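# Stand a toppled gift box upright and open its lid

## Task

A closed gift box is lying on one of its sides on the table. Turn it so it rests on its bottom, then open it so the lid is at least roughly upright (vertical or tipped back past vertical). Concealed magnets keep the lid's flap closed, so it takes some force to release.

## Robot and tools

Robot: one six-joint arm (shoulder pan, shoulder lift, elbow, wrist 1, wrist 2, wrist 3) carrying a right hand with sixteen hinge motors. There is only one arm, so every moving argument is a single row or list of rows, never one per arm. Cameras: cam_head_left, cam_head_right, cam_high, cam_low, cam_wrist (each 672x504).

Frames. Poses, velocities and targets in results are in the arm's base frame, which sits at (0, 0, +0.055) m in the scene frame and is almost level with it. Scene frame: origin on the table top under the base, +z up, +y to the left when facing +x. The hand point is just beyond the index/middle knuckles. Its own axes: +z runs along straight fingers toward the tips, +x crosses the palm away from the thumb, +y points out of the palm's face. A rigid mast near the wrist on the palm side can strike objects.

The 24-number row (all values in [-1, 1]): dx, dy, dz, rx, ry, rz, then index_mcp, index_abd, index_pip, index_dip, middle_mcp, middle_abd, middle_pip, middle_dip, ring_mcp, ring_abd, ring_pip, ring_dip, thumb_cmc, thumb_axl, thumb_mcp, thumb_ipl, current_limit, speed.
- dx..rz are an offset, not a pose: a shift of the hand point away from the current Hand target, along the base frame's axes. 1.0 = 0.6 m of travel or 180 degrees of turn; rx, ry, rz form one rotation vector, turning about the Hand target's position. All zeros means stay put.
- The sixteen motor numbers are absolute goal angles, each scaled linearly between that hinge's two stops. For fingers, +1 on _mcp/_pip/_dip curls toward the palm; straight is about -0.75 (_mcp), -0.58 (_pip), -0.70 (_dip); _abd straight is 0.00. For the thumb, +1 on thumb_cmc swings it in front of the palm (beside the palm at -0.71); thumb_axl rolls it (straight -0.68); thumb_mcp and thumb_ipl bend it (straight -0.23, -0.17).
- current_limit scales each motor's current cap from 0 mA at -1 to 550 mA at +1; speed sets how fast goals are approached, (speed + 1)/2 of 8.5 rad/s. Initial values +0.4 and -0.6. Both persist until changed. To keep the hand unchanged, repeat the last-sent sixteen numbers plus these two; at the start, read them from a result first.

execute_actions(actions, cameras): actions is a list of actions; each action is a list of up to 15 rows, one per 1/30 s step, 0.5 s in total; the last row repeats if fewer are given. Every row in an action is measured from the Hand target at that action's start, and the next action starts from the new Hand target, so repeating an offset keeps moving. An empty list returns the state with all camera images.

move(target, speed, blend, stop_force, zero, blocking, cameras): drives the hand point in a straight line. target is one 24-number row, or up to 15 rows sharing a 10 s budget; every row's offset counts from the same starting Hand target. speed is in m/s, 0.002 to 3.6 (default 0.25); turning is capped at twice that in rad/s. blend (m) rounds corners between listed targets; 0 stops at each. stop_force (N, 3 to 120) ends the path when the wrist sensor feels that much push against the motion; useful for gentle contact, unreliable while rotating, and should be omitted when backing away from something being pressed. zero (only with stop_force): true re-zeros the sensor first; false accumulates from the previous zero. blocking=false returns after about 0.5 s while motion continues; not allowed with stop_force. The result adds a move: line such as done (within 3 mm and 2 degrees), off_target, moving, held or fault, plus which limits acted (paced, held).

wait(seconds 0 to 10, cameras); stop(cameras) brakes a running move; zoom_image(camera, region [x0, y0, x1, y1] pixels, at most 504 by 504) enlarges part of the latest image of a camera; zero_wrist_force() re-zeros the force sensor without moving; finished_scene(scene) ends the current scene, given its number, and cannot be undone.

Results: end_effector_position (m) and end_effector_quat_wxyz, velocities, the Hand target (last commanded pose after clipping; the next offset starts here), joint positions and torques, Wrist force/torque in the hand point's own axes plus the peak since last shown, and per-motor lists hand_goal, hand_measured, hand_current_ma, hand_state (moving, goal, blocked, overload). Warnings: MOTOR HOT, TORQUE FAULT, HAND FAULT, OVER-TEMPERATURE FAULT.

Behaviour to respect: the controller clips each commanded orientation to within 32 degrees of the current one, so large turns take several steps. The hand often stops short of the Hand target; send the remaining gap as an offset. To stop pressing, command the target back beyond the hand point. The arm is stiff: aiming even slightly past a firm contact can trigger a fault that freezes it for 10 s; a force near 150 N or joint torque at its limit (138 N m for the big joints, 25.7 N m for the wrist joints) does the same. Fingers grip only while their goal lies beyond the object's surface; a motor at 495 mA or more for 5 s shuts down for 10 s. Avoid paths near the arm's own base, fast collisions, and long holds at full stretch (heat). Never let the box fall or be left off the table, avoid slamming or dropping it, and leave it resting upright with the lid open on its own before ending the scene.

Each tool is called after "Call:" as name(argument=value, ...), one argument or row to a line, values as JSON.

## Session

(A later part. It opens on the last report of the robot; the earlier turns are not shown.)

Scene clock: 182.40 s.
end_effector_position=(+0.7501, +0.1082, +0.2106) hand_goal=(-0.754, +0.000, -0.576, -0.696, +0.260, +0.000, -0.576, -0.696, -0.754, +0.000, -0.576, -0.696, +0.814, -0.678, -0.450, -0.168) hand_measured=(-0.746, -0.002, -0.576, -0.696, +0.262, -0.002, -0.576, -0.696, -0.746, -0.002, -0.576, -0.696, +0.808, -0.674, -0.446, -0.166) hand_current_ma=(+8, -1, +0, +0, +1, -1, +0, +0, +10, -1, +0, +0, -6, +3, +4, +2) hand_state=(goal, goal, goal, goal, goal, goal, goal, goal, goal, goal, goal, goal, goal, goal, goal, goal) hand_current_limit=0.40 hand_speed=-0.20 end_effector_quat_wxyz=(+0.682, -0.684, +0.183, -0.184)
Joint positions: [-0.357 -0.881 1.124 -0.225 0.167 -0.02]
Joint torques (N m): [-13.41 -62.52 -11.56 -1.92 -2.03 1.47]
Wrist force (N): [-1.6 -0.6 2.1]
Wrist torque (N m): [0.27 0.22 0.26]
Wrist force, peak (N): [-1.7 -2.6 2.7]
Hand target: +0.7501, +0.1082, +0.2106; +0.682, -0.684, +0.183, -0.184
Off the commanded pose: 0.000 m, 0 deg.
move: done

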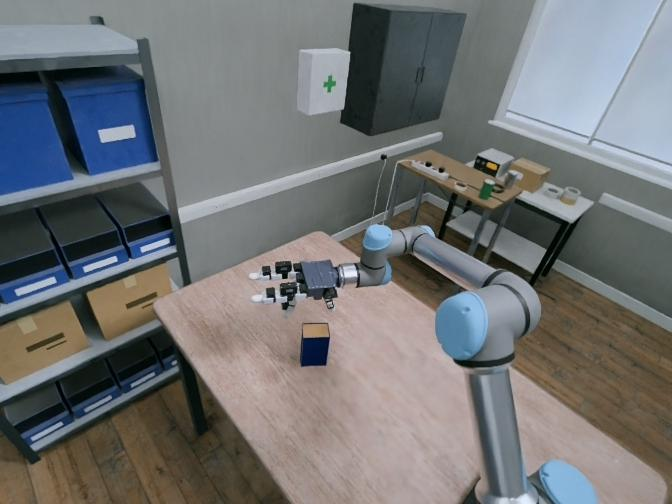

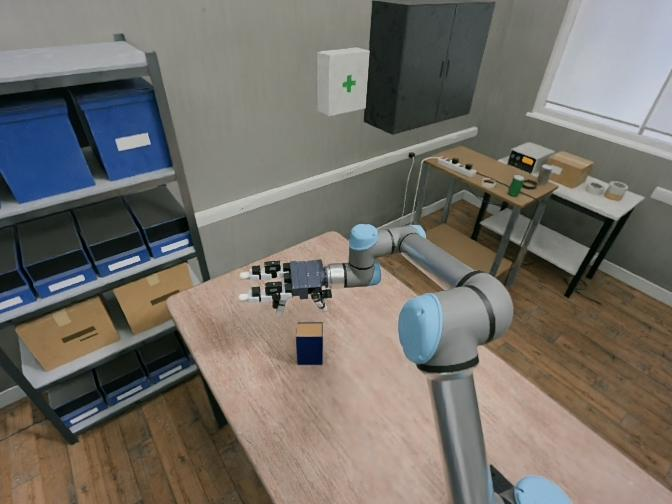

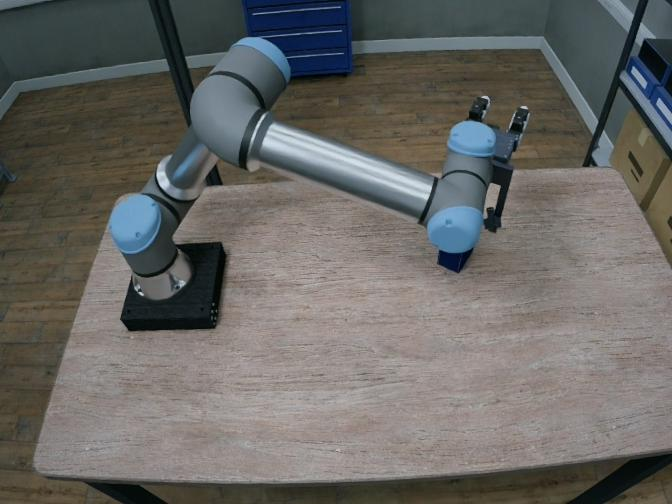

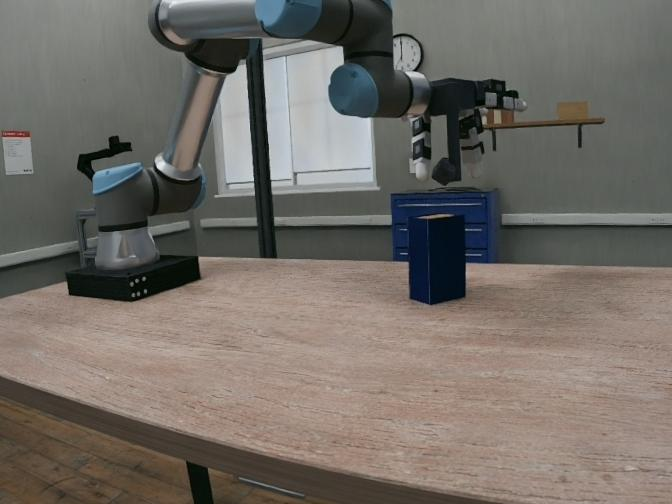

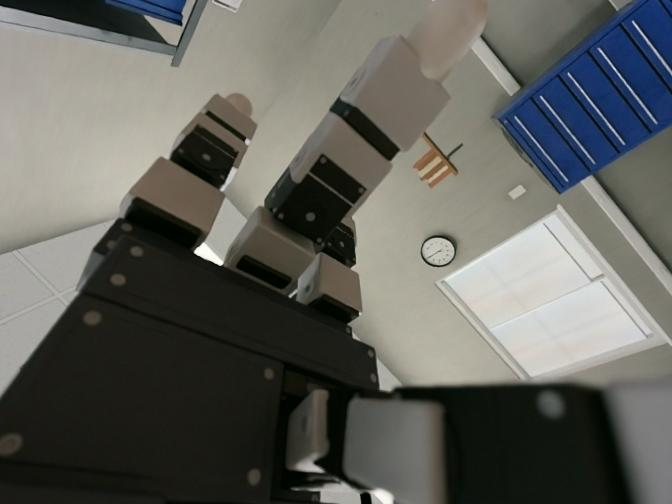

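Call:
move(
  target=[
    [-0.033,-0.023,0,0,0,0,-0.754,0,-0.576,-0.696,0.26,0,-0.576,-0.696,-0.754,0,-0.576,-0.696,0.814,-0.678,-0.45,-0.168,0.4,-0.2],
    [-0.033,-0.023,-0.05,0,0,0,-0.754,0,-0.576,-0.696,0.26,0,-0.576,-0.696,-0.754,0,-0.576,-0.696,0.814,-0.678,-0.45,-0.168,0.4,-0.2],
  ],
  cameras=["all"],
)

Call:
zoom_image(
  camera="cam_low",
  region=[340, 140, 540, 320],
)

Call:
zoom_image(
  camera="cam_head_right",
  region=[230, 260, 370, 380],
)

Call:
zoom_image(
  camera="cam_head_left",
  region=[230, 260, 370, 380],
)

Scene clock: 190.43 s.
end_effector_position=(+0.7303, +0.0944, +0.1806) hand_goal=(-0.754, +0.000, -0.576, -0.696, +0.260, +0.000, -0.576, -0.696, -0.754, +0.000, -0.576, -0.696, +0.814, -0.678, -0.450, -0.168) hand_measured=(-0.746, -0.002, -0.576, -0.696, +0.262, -0.002, -0.576, -0.696, -0.746, -0.002, -0.576, -0.696, +0.808, -0.674, -0.446, -0.166) hand_current_ma=(+8, -1, +0, +0, +1, -1, +0, +0, +10, -1, +0, +0, -6, +3, +4, +2) hand_state=(goal, goal, goal, goal, goal, goal, goal, goal, goal, goal, goal, goal, goal, goal, goal, goal) hand_current_limit=0.40 hand_speed=-0.20 end_effector_quat_wxyz=(+0.682, -0.684, +0.183, -0.184)
Joint positions: [-0.388 -0.902 1.24 -0.319 0.136 -0.021]
Joint torques (N m): [-12.9 -61.11 -13.3 -1.72 0.01 1.76]
Wrist force (N): [-1.6 -0.7 1.8]
Wrist torque (N m): [0.29 0.23 0.25]
Wrist force, peak (N): [-1.7 -3.0 2.0]
Hand target: +0.7303, +0.0944, +0.1806; +0.682, -0.684, +0.183, -0.184
Off the commanded pose: 0.000 m, 0 deg.
move: done

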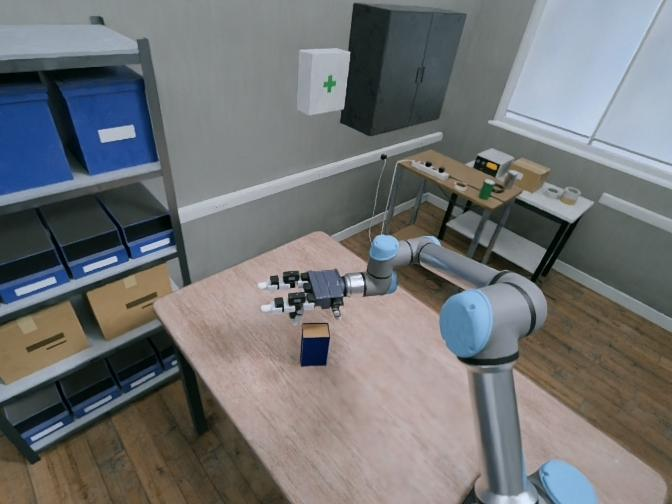

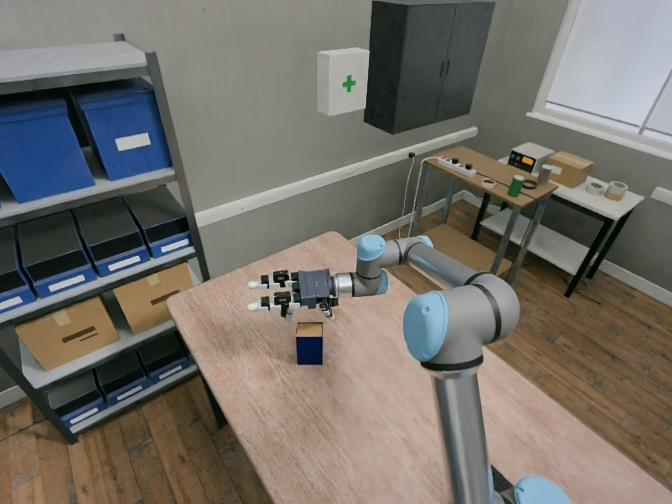

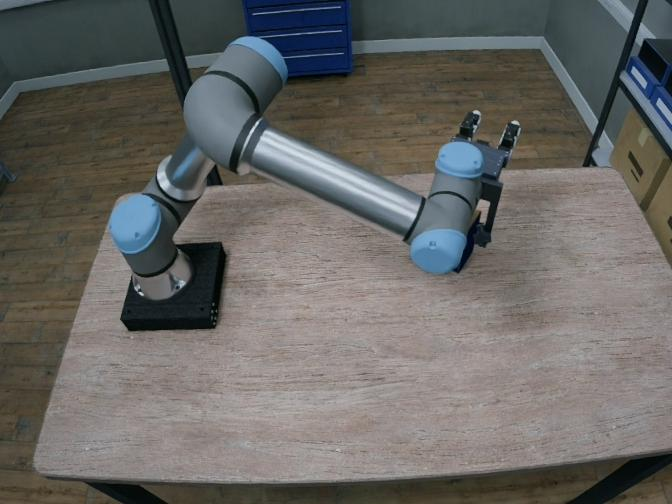

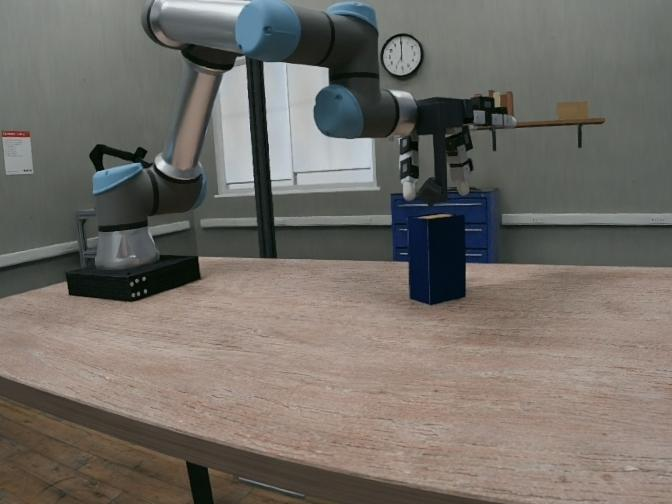

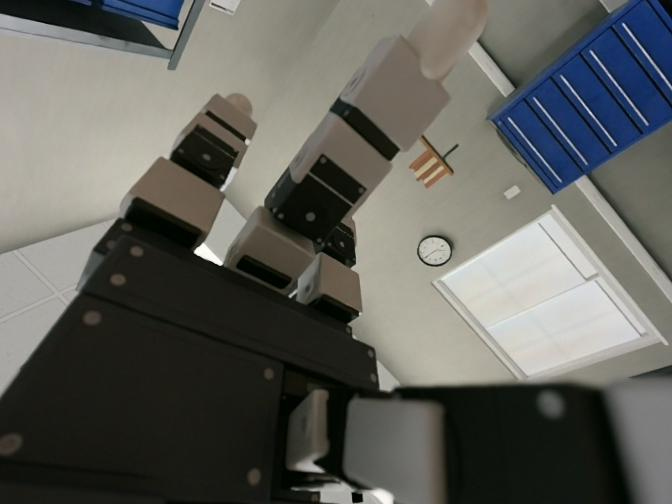

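Scaled by 2.520 from the camera's 672x504 image, which has a finer 960x720 frame.

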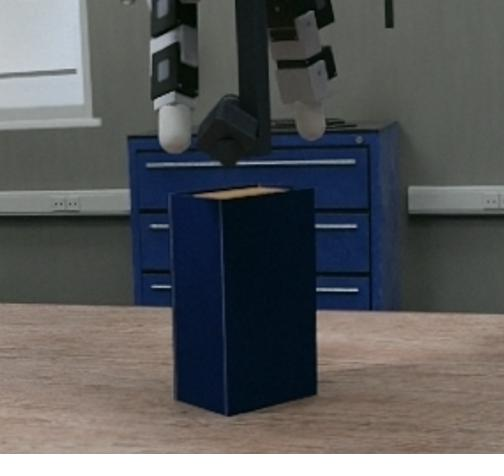

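Scaled by 3.600 from the camera's 672x504 image, which has a finer 960x720 frame.

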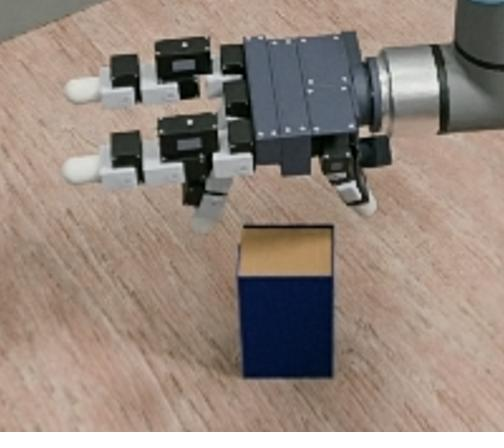

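Scaled by 3.600 from the camera's 672x504 image, which has a finer 960x720 frame.

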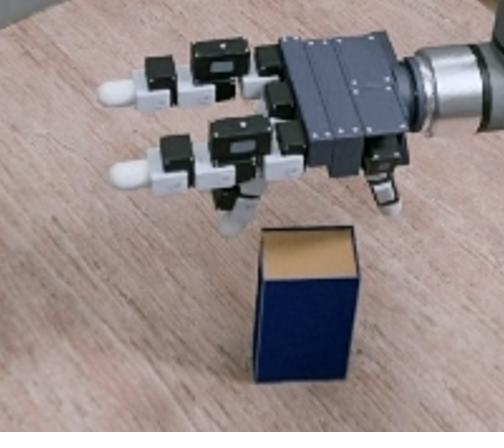

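Call:
move(
  target=[0,0,-0.115,0,0,0,-0.754,0,-0.576,-0.696,0.26,0,-0.576,-0.696,-0.754,0,-0.576,-0.696,0.814,-0.678,-0.45,-0.168,0.4,-0.2],
  cameras=["all"],
  stop_force=5,
  speed=0.08,
)

Call:
zoom_image(
  camera="cam_low",
  region=[340, 140, 540, 320],
)

Call:
zoom_image(
  camera="cam_head_right",
  region=[230, 260, 370, 380],
)

Call:
zoom_image(
  camera="cam_head_left",
  region=[230, 260, 370, 380],
)

Scene clock: 196.77 s.
end_effector_position=(+0.7303, +0.0944, +0.1116) hand_goal=(-0.754, +0.000, -0.576, -0.696, +0.260, +0.000, -0.576, -0.696, -0.754, +0.000, -0.576, -0.696, +0.814, -0.678, -0.450, -0.168) hand_measured=(-0.746, -0.002, -0.576, -0.696, +0.262, -0.002, -0.576, -0.696, -0.746, -0.002, -0.576, -0.696, +0.808, -0.674, -0.446, -0.166) hand_current_ma=(+8, -1, +0, +0, +1, -1, +0, +0, +10, -1, +0, +0, -6, +3, +4, +2) hand_state=(goal, goal, goal, goal, goal, goal, goal, goal, goal, goal, goal, goal, goal, goal, goal, goal) hand_current_limit=0.40 hand_speed=-0.20 end_effector_quat_wxyz=(+0.682, -0.684, +0.183, -0.184)
Joint positions: [-0.388 -0.835 1.314 -0.461 0.136 -0.019]
Joint torques (N m): [-12.22 -62.05 -10.52 -1.74 -2.17 1.7]
Wrist force (N): [-1.5 -0.9 2.0]
Wrist torque (N m): [0.26 0.22 0.24]
Wrist force, peak (N): [-1.6 -1.6 1.9]
Hand target: +0.7303, +0.0944, +0.1116; +0.682, -0.684, +0.183, -0.184
Off the commanded pose: 0.000 m, 0 deg.
move: done

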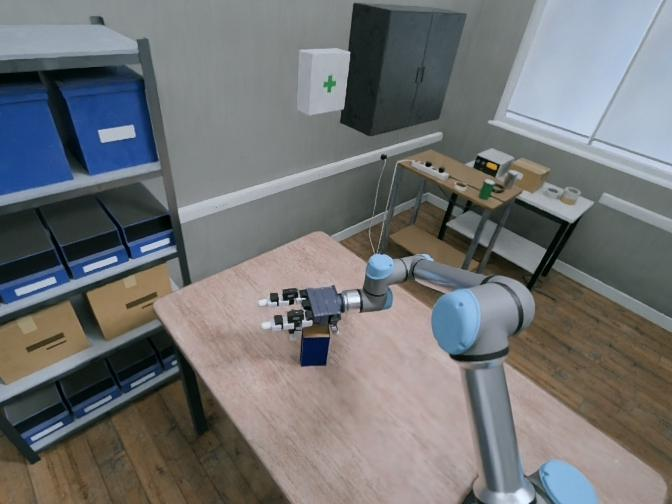

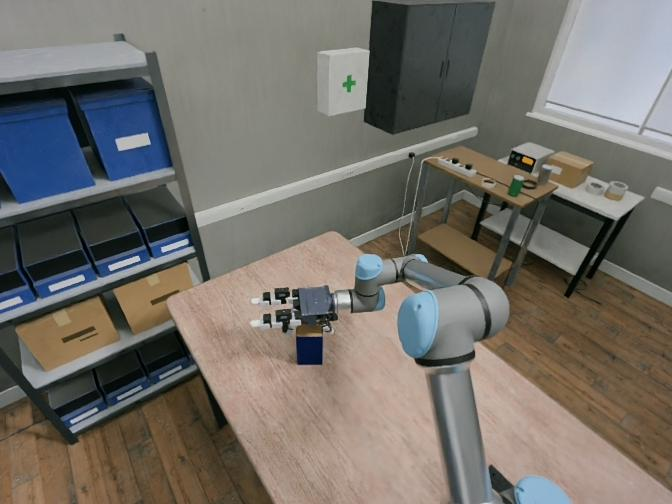

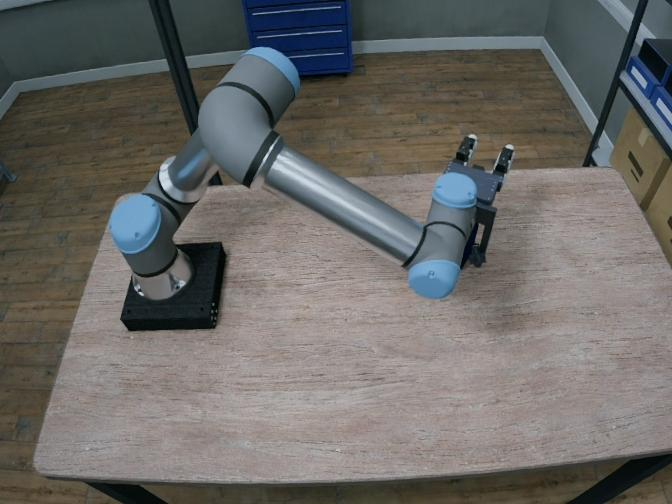

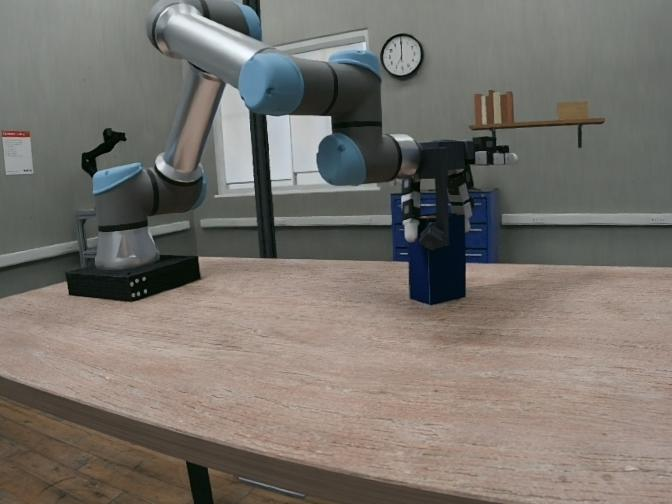

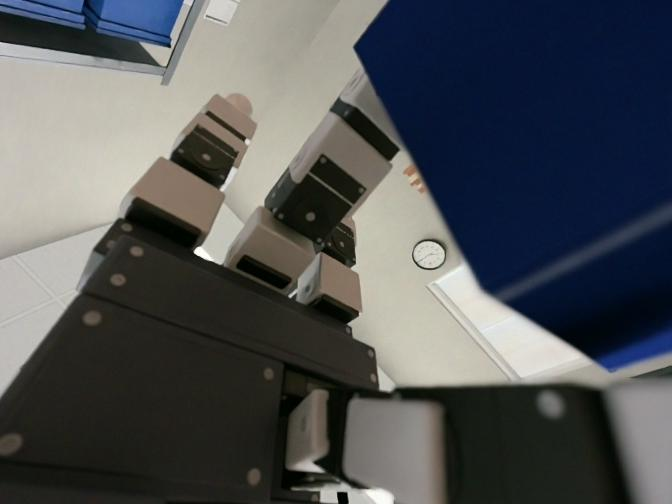

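Scaled by 2.520 from the camera's 672x504 image, which has a finer 960x720 frame.

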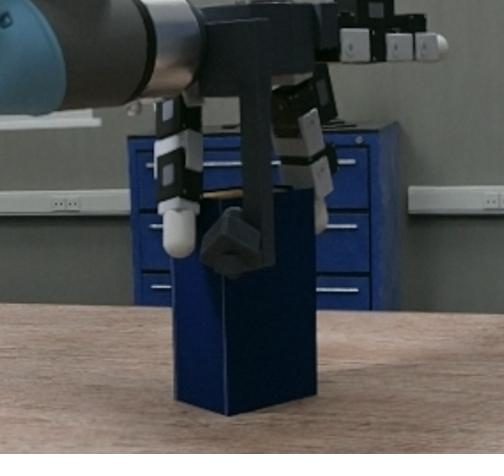

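Scaled by 3.600 from the camera's 672x504 image, which has a finer 960x720 frame.

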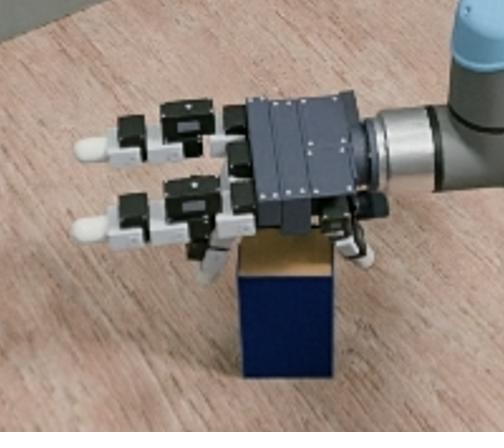

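Scaled by 3.600 from the camera's 672x504 image, which has a finer 960x720 frame.

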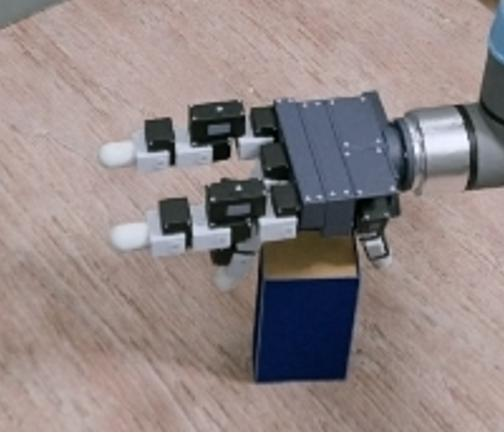

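Call:
move(
  target=[-0.008,0.005,0,0,0,0,-0.754,0,-0.576,-0.696,0.26,0,-0.576,-0.696,-0.754,0,-0.576,-0.696,0.814,-0.678,-0.45,-0.168,0.4,-0.8],
)

Call:
move(
  target=[0,0,0,0,0,0,-0.754,0,-0.576,-0.696,0.5,0,-0.576,-0.696,-0.754,0,-0.576,-0.696,0.814,-0.678,-0.15,-0.168,0.2,-0.92],
  cameras=["all"],
)

Call:
zoom_image(
  camera="cam_low",
  region=[340, 140, 540, 320],
)

Call:
zoom_image(
  camera="cam_head_left",
  region=[230, 260, 370, 380],
)

Scene clock: 205.97 s.
end_effector_position=(+0.7256, +0.0973, +0.1116) hand_goal=(-0.754, +0.000, -0.576, -0.696, +0.260, +0.000, -0.576, -0.696, -0.754, +0.000, -0.576, -0.696, +0.814, -0.678, -0.450, -0.168) hand_measured=(-0.746, -0.002, -0.576, -0.696, +0.262, -0.002, -0.576, -0.696, -0.746, -0.002, -0.576, -0.696, +0.808, -0.674, -0.446, -0.166) hand_current_ma=(+8, -1, +0, +0, +1, -1, +0, +0, +10, -1, +0, +0, -6, +3, +4, +2) hand_state=(goal, goal, goal, goal, goal, goal, goal, goal, goal, goal, goal, goal, goal, goal, goal, goal) hand_current_limit=0.40 hand_speed=-0.80 end_effector_quat_wxyz=(+0.682, -0.684, +0.183, -0.184)
Joint positions: [-0.386 -0.847 1.335 -0.47 0.138 -0.02]
Joint torques (N m): [13.77 -60.59 -11.09 -1.8 2.03 1.85]
Wrist force (N): [-1.6 -0.9 1.9]
Wrist torque (N m): [0.27 0.22 0.25]
Wrist force, peak (N): [-2.0 -1.0 2.0]
Hand target: +0.7255, +0.0974, +0.1116; +0.682, -0.684, +0.183, -0.184
Off the commanded pose: 0.000 m, 0 deg.
move: done

Scene clock: 206.93 s.
end_effector_position=(+0.7255, +0.0974, +0.1116) hand_goal=(-0.754, +0.000, -0.576, -0.696, +0.500, +0.000, -0.576, -0.696, -0.754, +0.000, -0.576, -0.696, +0.814, -0.678, -0.150, -0.168) hand_measured=(-0.746, -0.002, -0.576, -0.696, +0.356, -0.004, -0.602, -0.698, -0.746, -0.002, -0.576, -0.696, +0.824, -0.674, -0.356, -0.178) hand_current_ma=(+8, -1, +0, +0, -330, -3, -46, -1, +10, -1, +0, +0, +10, +3, -329, -18) hand_state=(goal, goal, goal, goal, blocked, goal, blocked, goal, goal, goal, goal, goal, goal, goal, blocked, goal) hand_current_limit=0.20 hand_speed=-0.92 end_effector_quat_wxyz=(+0.682, -0.684, +0.183, -0.184)
Joint positions: [-0.386 -0.847 1.335 -0.471 0.138 -0.019]
Joint torques (N m): [13.86 -61.27 -10.86 -1.76 2.01 1.76]
Wrist force (N): [-1.2 -2.2 1.5]
Wrist torque (N m): [0.18 0.19 0.25]
Wrist force, peak (N): [-1.7 -1.9 1.8]
Hand target: +0.7255, +0.0974, +0.1116; +0.682, -0.684, +0.183, -0.184
Off the commanded pose: 0.000 m, 0 deg.
move: done

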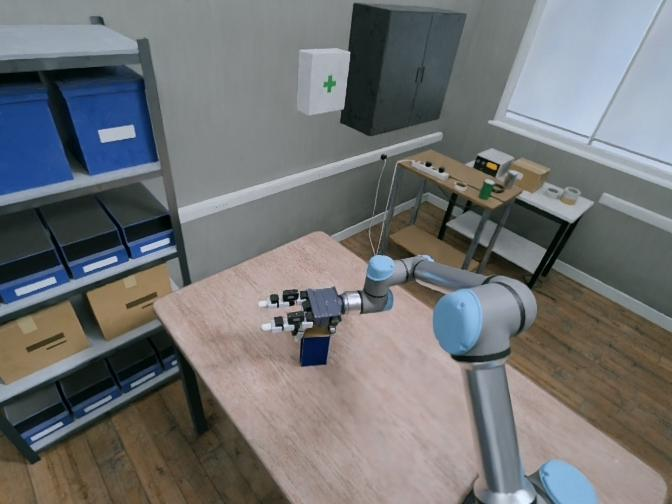

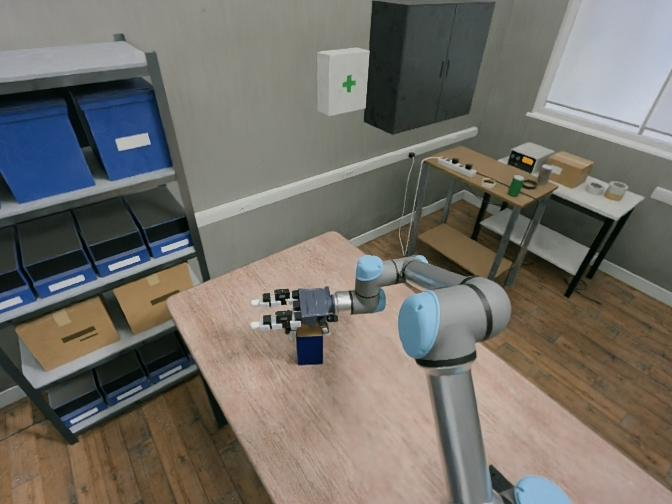

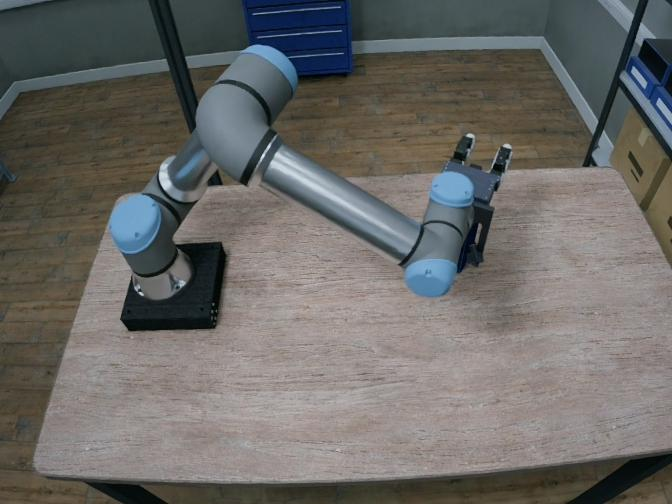

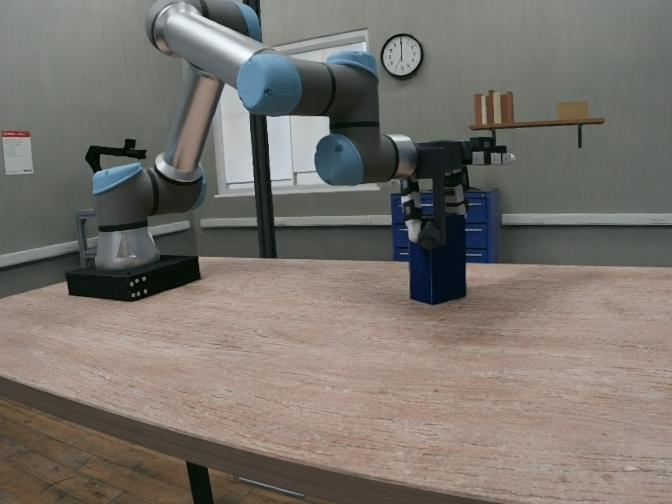

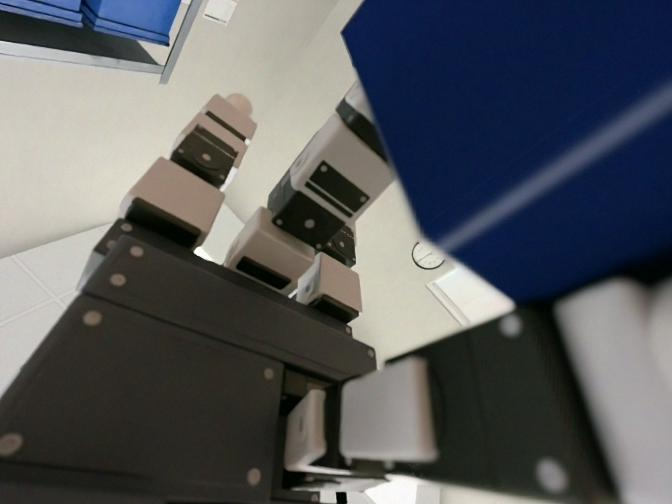

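Scaled by 2.520 from the camera's 672x504 image, which has a finer 960x720 frame.

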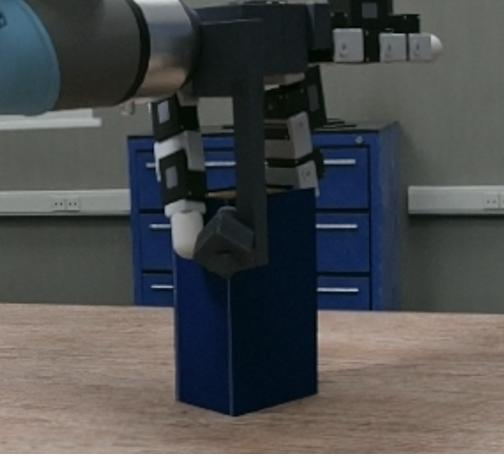

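Scaled by 3.600 from the camera's 672x504 image, which has a finer 960x720 frame.

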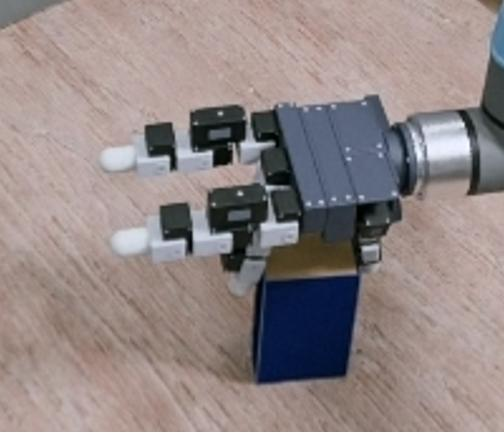

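Call:
move(
  target=[
    [0.0325,-0.0188,0.003,0,0,0,-0.754,0,-0.576,-0.696,0.5,0,-0.576,-0.696,-0.754,0,-0.576,-0.696,0.814,-0.678,-0.15,-0.168,0.2,-0.92],
    [0.0902,-0.0521,-0.008,0,0,0,-0.754,0,-0.576,-0.696,0.5,0,-0.576,-0.696,-0.754,0,-0.576,-0.696,0.814,-0.678,-0.15,-0.168,0.2,-0.92],
    [0.141,-0.0814,-0.042,0,0,0,-0.754,0,-0.576,-0.696,0.5,0,-0.576,-0.696,-0.754,0,-0.576,-0.696,0.814,-0.678,-0.15,-0.168,0.2,-0.92],
  ],
  cameras=["all"],
  blend=[0.01,0.01,0],
  speed=0.06,
)

Call:
zoom_image(
  camera="cam_low",
  region=[340, 160, 540, 340],
)

Scene clock: 218.27 s.
end_effector_position=(+0.8101, +0.0485, +0.0864) hand_goal=(-0.754, +0.000, -0.576, -0.696, +0.500, +0.000, -0.576, -0.696, -0.754, +0.000, -0.576, -0.696, +0.814, -0.678, -0.150, -0.168) hand_measured=(-0.746, -0.002, -0.576, -0.696, +0.296, +0.000, -0.608, -0.708, -0.746, -0.002, -0.576, -0.696, +0.808, -0.682, -0.202, -0.180) hand_current_ma=(+9, -1, +0, +0, -330, +0, -58, -16, +10, -1, +0, +0, -5, -3, -171, -25) hand_state=(goal, goal, goal, goal, blocked, goal, blocked, goal, goal, goal, goal, goal, goal, goal, blocked, goal) hand_current_limit=0.20 hand_speed=-0.92 end_effector_quat_wxyz=(+0.682, -0.684, +0.183, -0.184)
Joint positions: [-0.405 -0.594 0.929 -0.315 0.119 -0.021]
Joint torques (N m): [14.61 -46.16 -29.45 1.49 1.56 -2.04]
Wrist force (N): [-1.7 0.0 1.5]
Wrist torque (N m): [0.37 0.24 0.35]
Wrist force, peak (N): [6.7 -35.5 3.1]
Hand target: +0.8101, +0.0485, +0.0864; +0.682, -0.684, +0.183, -0.184
Off the commanded pose: 0.000 m, 0 deg.
move: done

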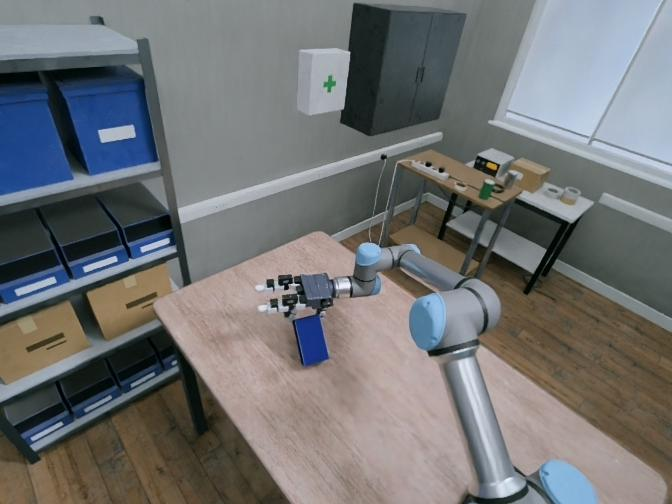

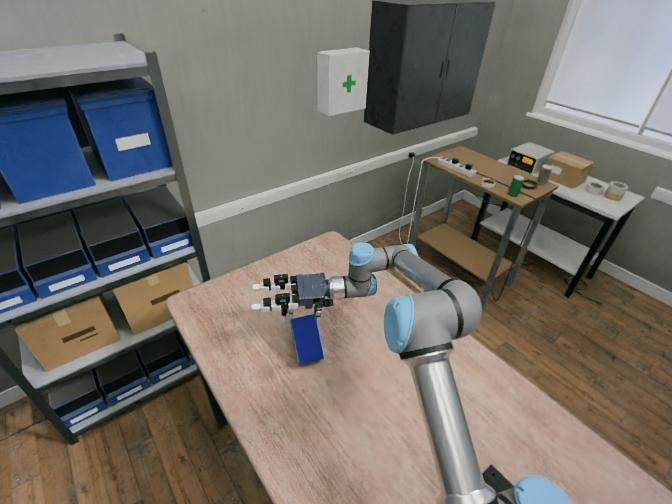

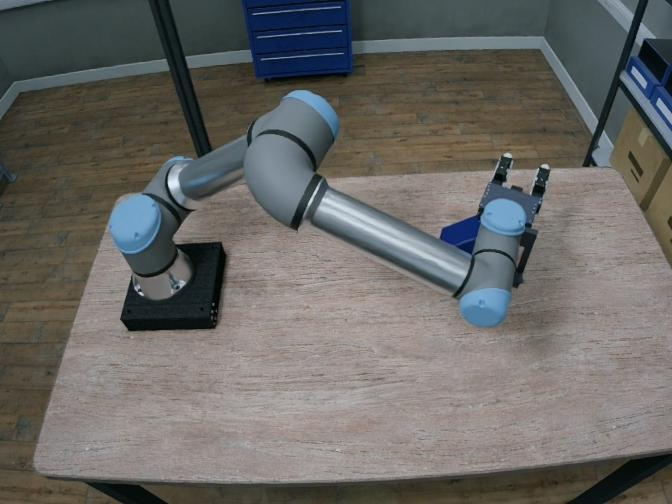

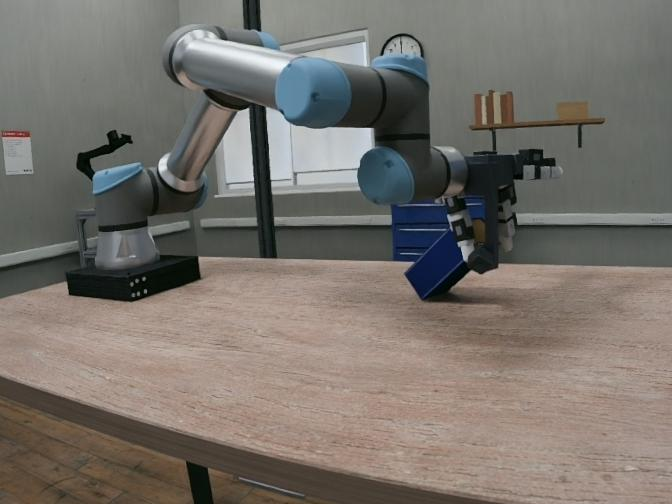

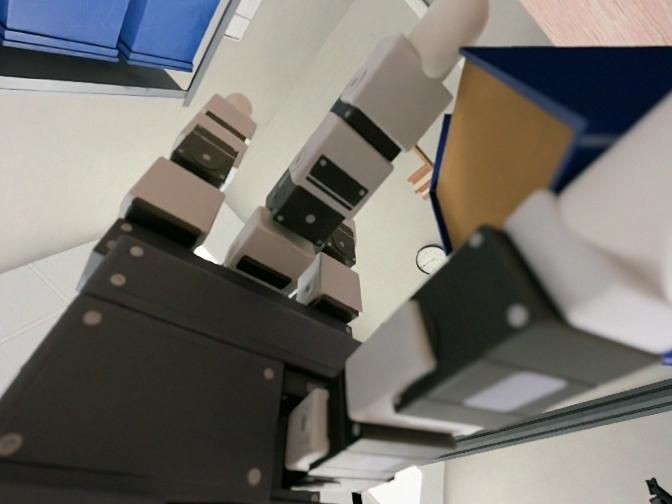

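Scaled by 2.520 from the camera's 672x504 image, which has a finer 960x720 frame.

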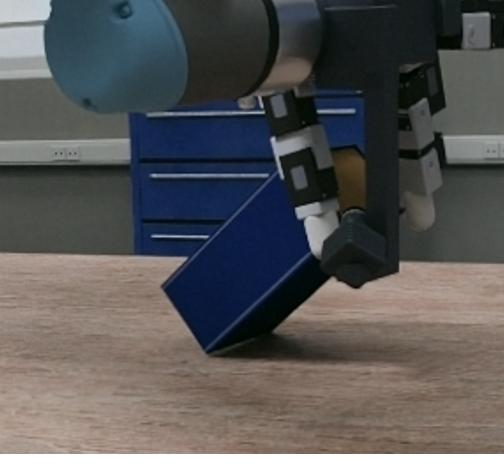

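Call:
move(
  target=[
    [0.038,-0.022,-0.0525,0,0,0,-0.754,0,-0.576,-0.696,0.5,0,-0.576,-0.696,-0.754,0,-0.576,-0.696,0.814,-0.678,-0.15,-0.168,0.2,-0.92],
    [0.0545,-0.0315,-0.0975,0,0,0,-0.754,0,-0.576,-0.696,0.5,0,-0.576,-0.696,-0.754,0,-0.576,-0.696,0.814,-0.678,-0.15,-0.168,0.2,-0.92],
  ],
  cameras=["all"],
  stop_force=12,
  speed=0.05,
)

Call:
zoom_image(
  camera="cam_low",
  region=[340, 160, 540, 340],
)

Scene clock: 227.13 s.
end_effector_position=(+0.8428, +0.0296, +0.0279) hand_goal=(-0.754, +0.000, -0.576, -0.696, +0.500, +0.000, -0.576, -0.696, -0.754, +0.000, -0.576, -0.696, +0.814, -0.678, -0.150, -0.168) hand_measured=(-0.746, -0.002, -0.576, -0.696, +0.498, +0.004, -0.578, -0.698, -0.746, -0.002, -0.576, -0.696, +0.808, -0.680, -0.154, -0.170) hand_current_ma=(+9, -1, +0, +0, -1, +2, -2, -2, +10, -1, +0, +0, -7, -2, -3, -2) hand_state=(goal, goal, goal, goal, goal, goal, goal, goal, goal, goal, goal, goal, goal, goal, goal, goal) hand_current_limit=0.20 hand_speed=-0.92 end_effector_quat_wxyz=(+0.682, -0.684, +0.183, -0.184)
Joint positions: [-0.411 -0.424 0.746 -0.301 0.113 -0.023]
Joint torques (N m): [-4.27 -47.29 -30.35 1.7 -2.1 -2.01]
Wrist force (N): [-1.6 -0.1 1.6]
Wrist torque (N m): [0.36 0.24 0.36]
Wrist force, peak (N): [-2.0 -0.2 1.9]
Hand target: +0.8428, +0.0296, +0.0279; +0.682, -0.684, +0.183, -0.184
Off the commanded pose: 0.000 m, 0 deg.
move: done

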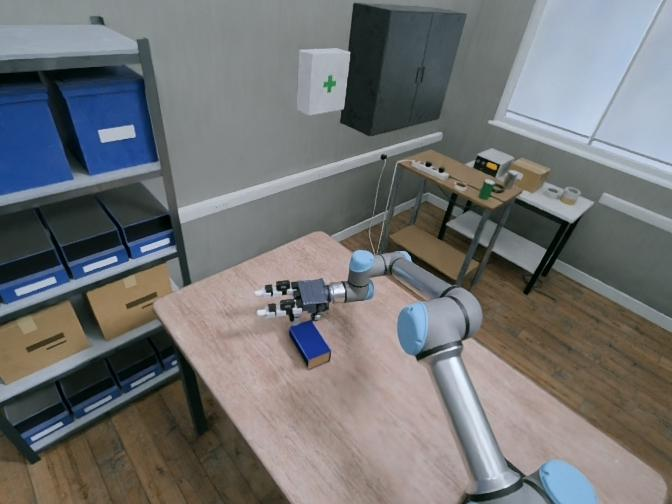

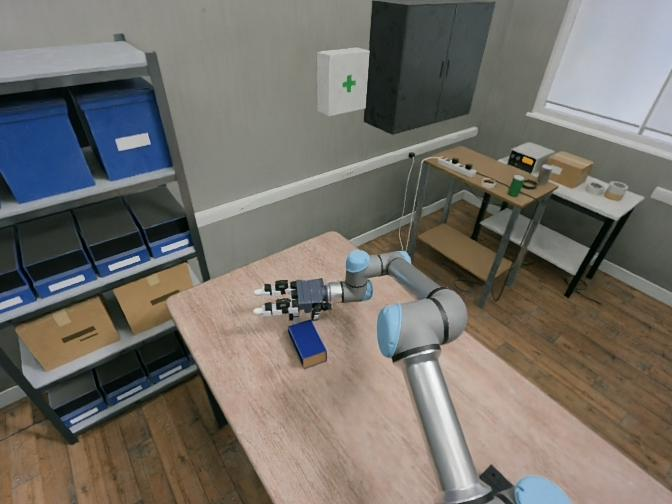

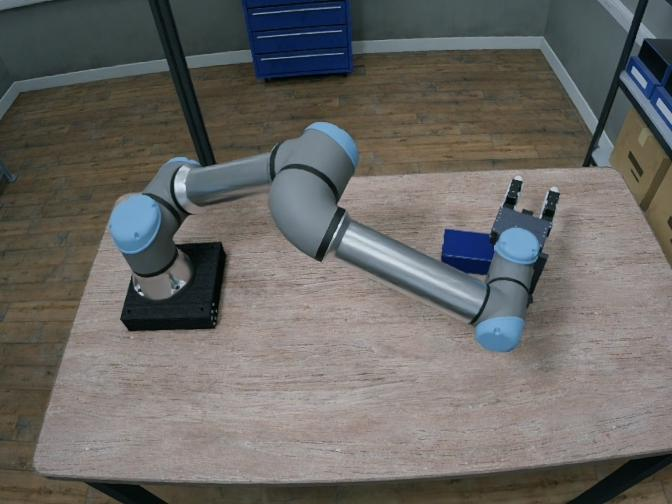

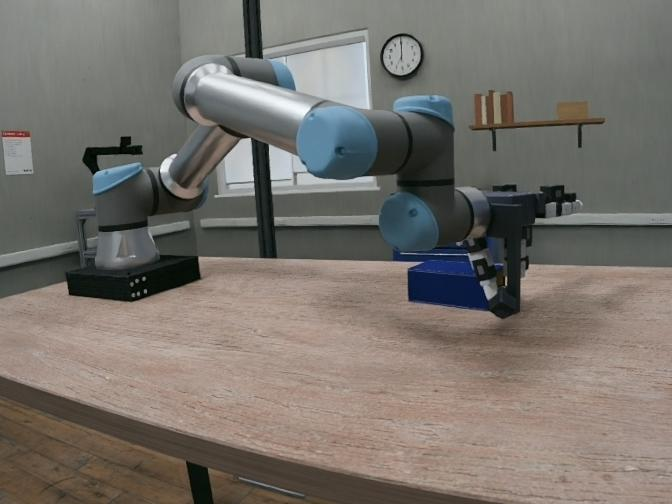

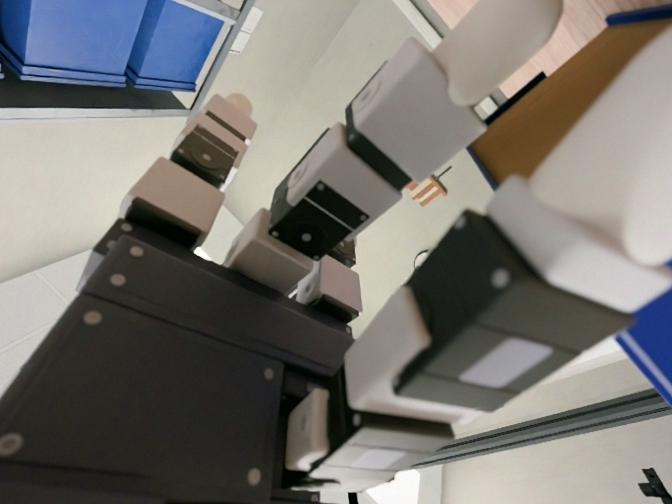

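Scaled by 2.520 from the camera's 672x504 image, which has a finer 960x720 frame.

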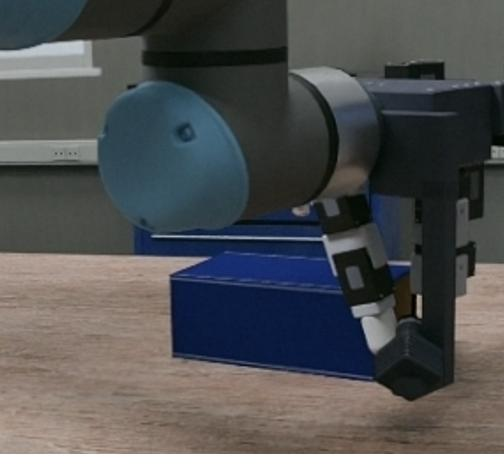

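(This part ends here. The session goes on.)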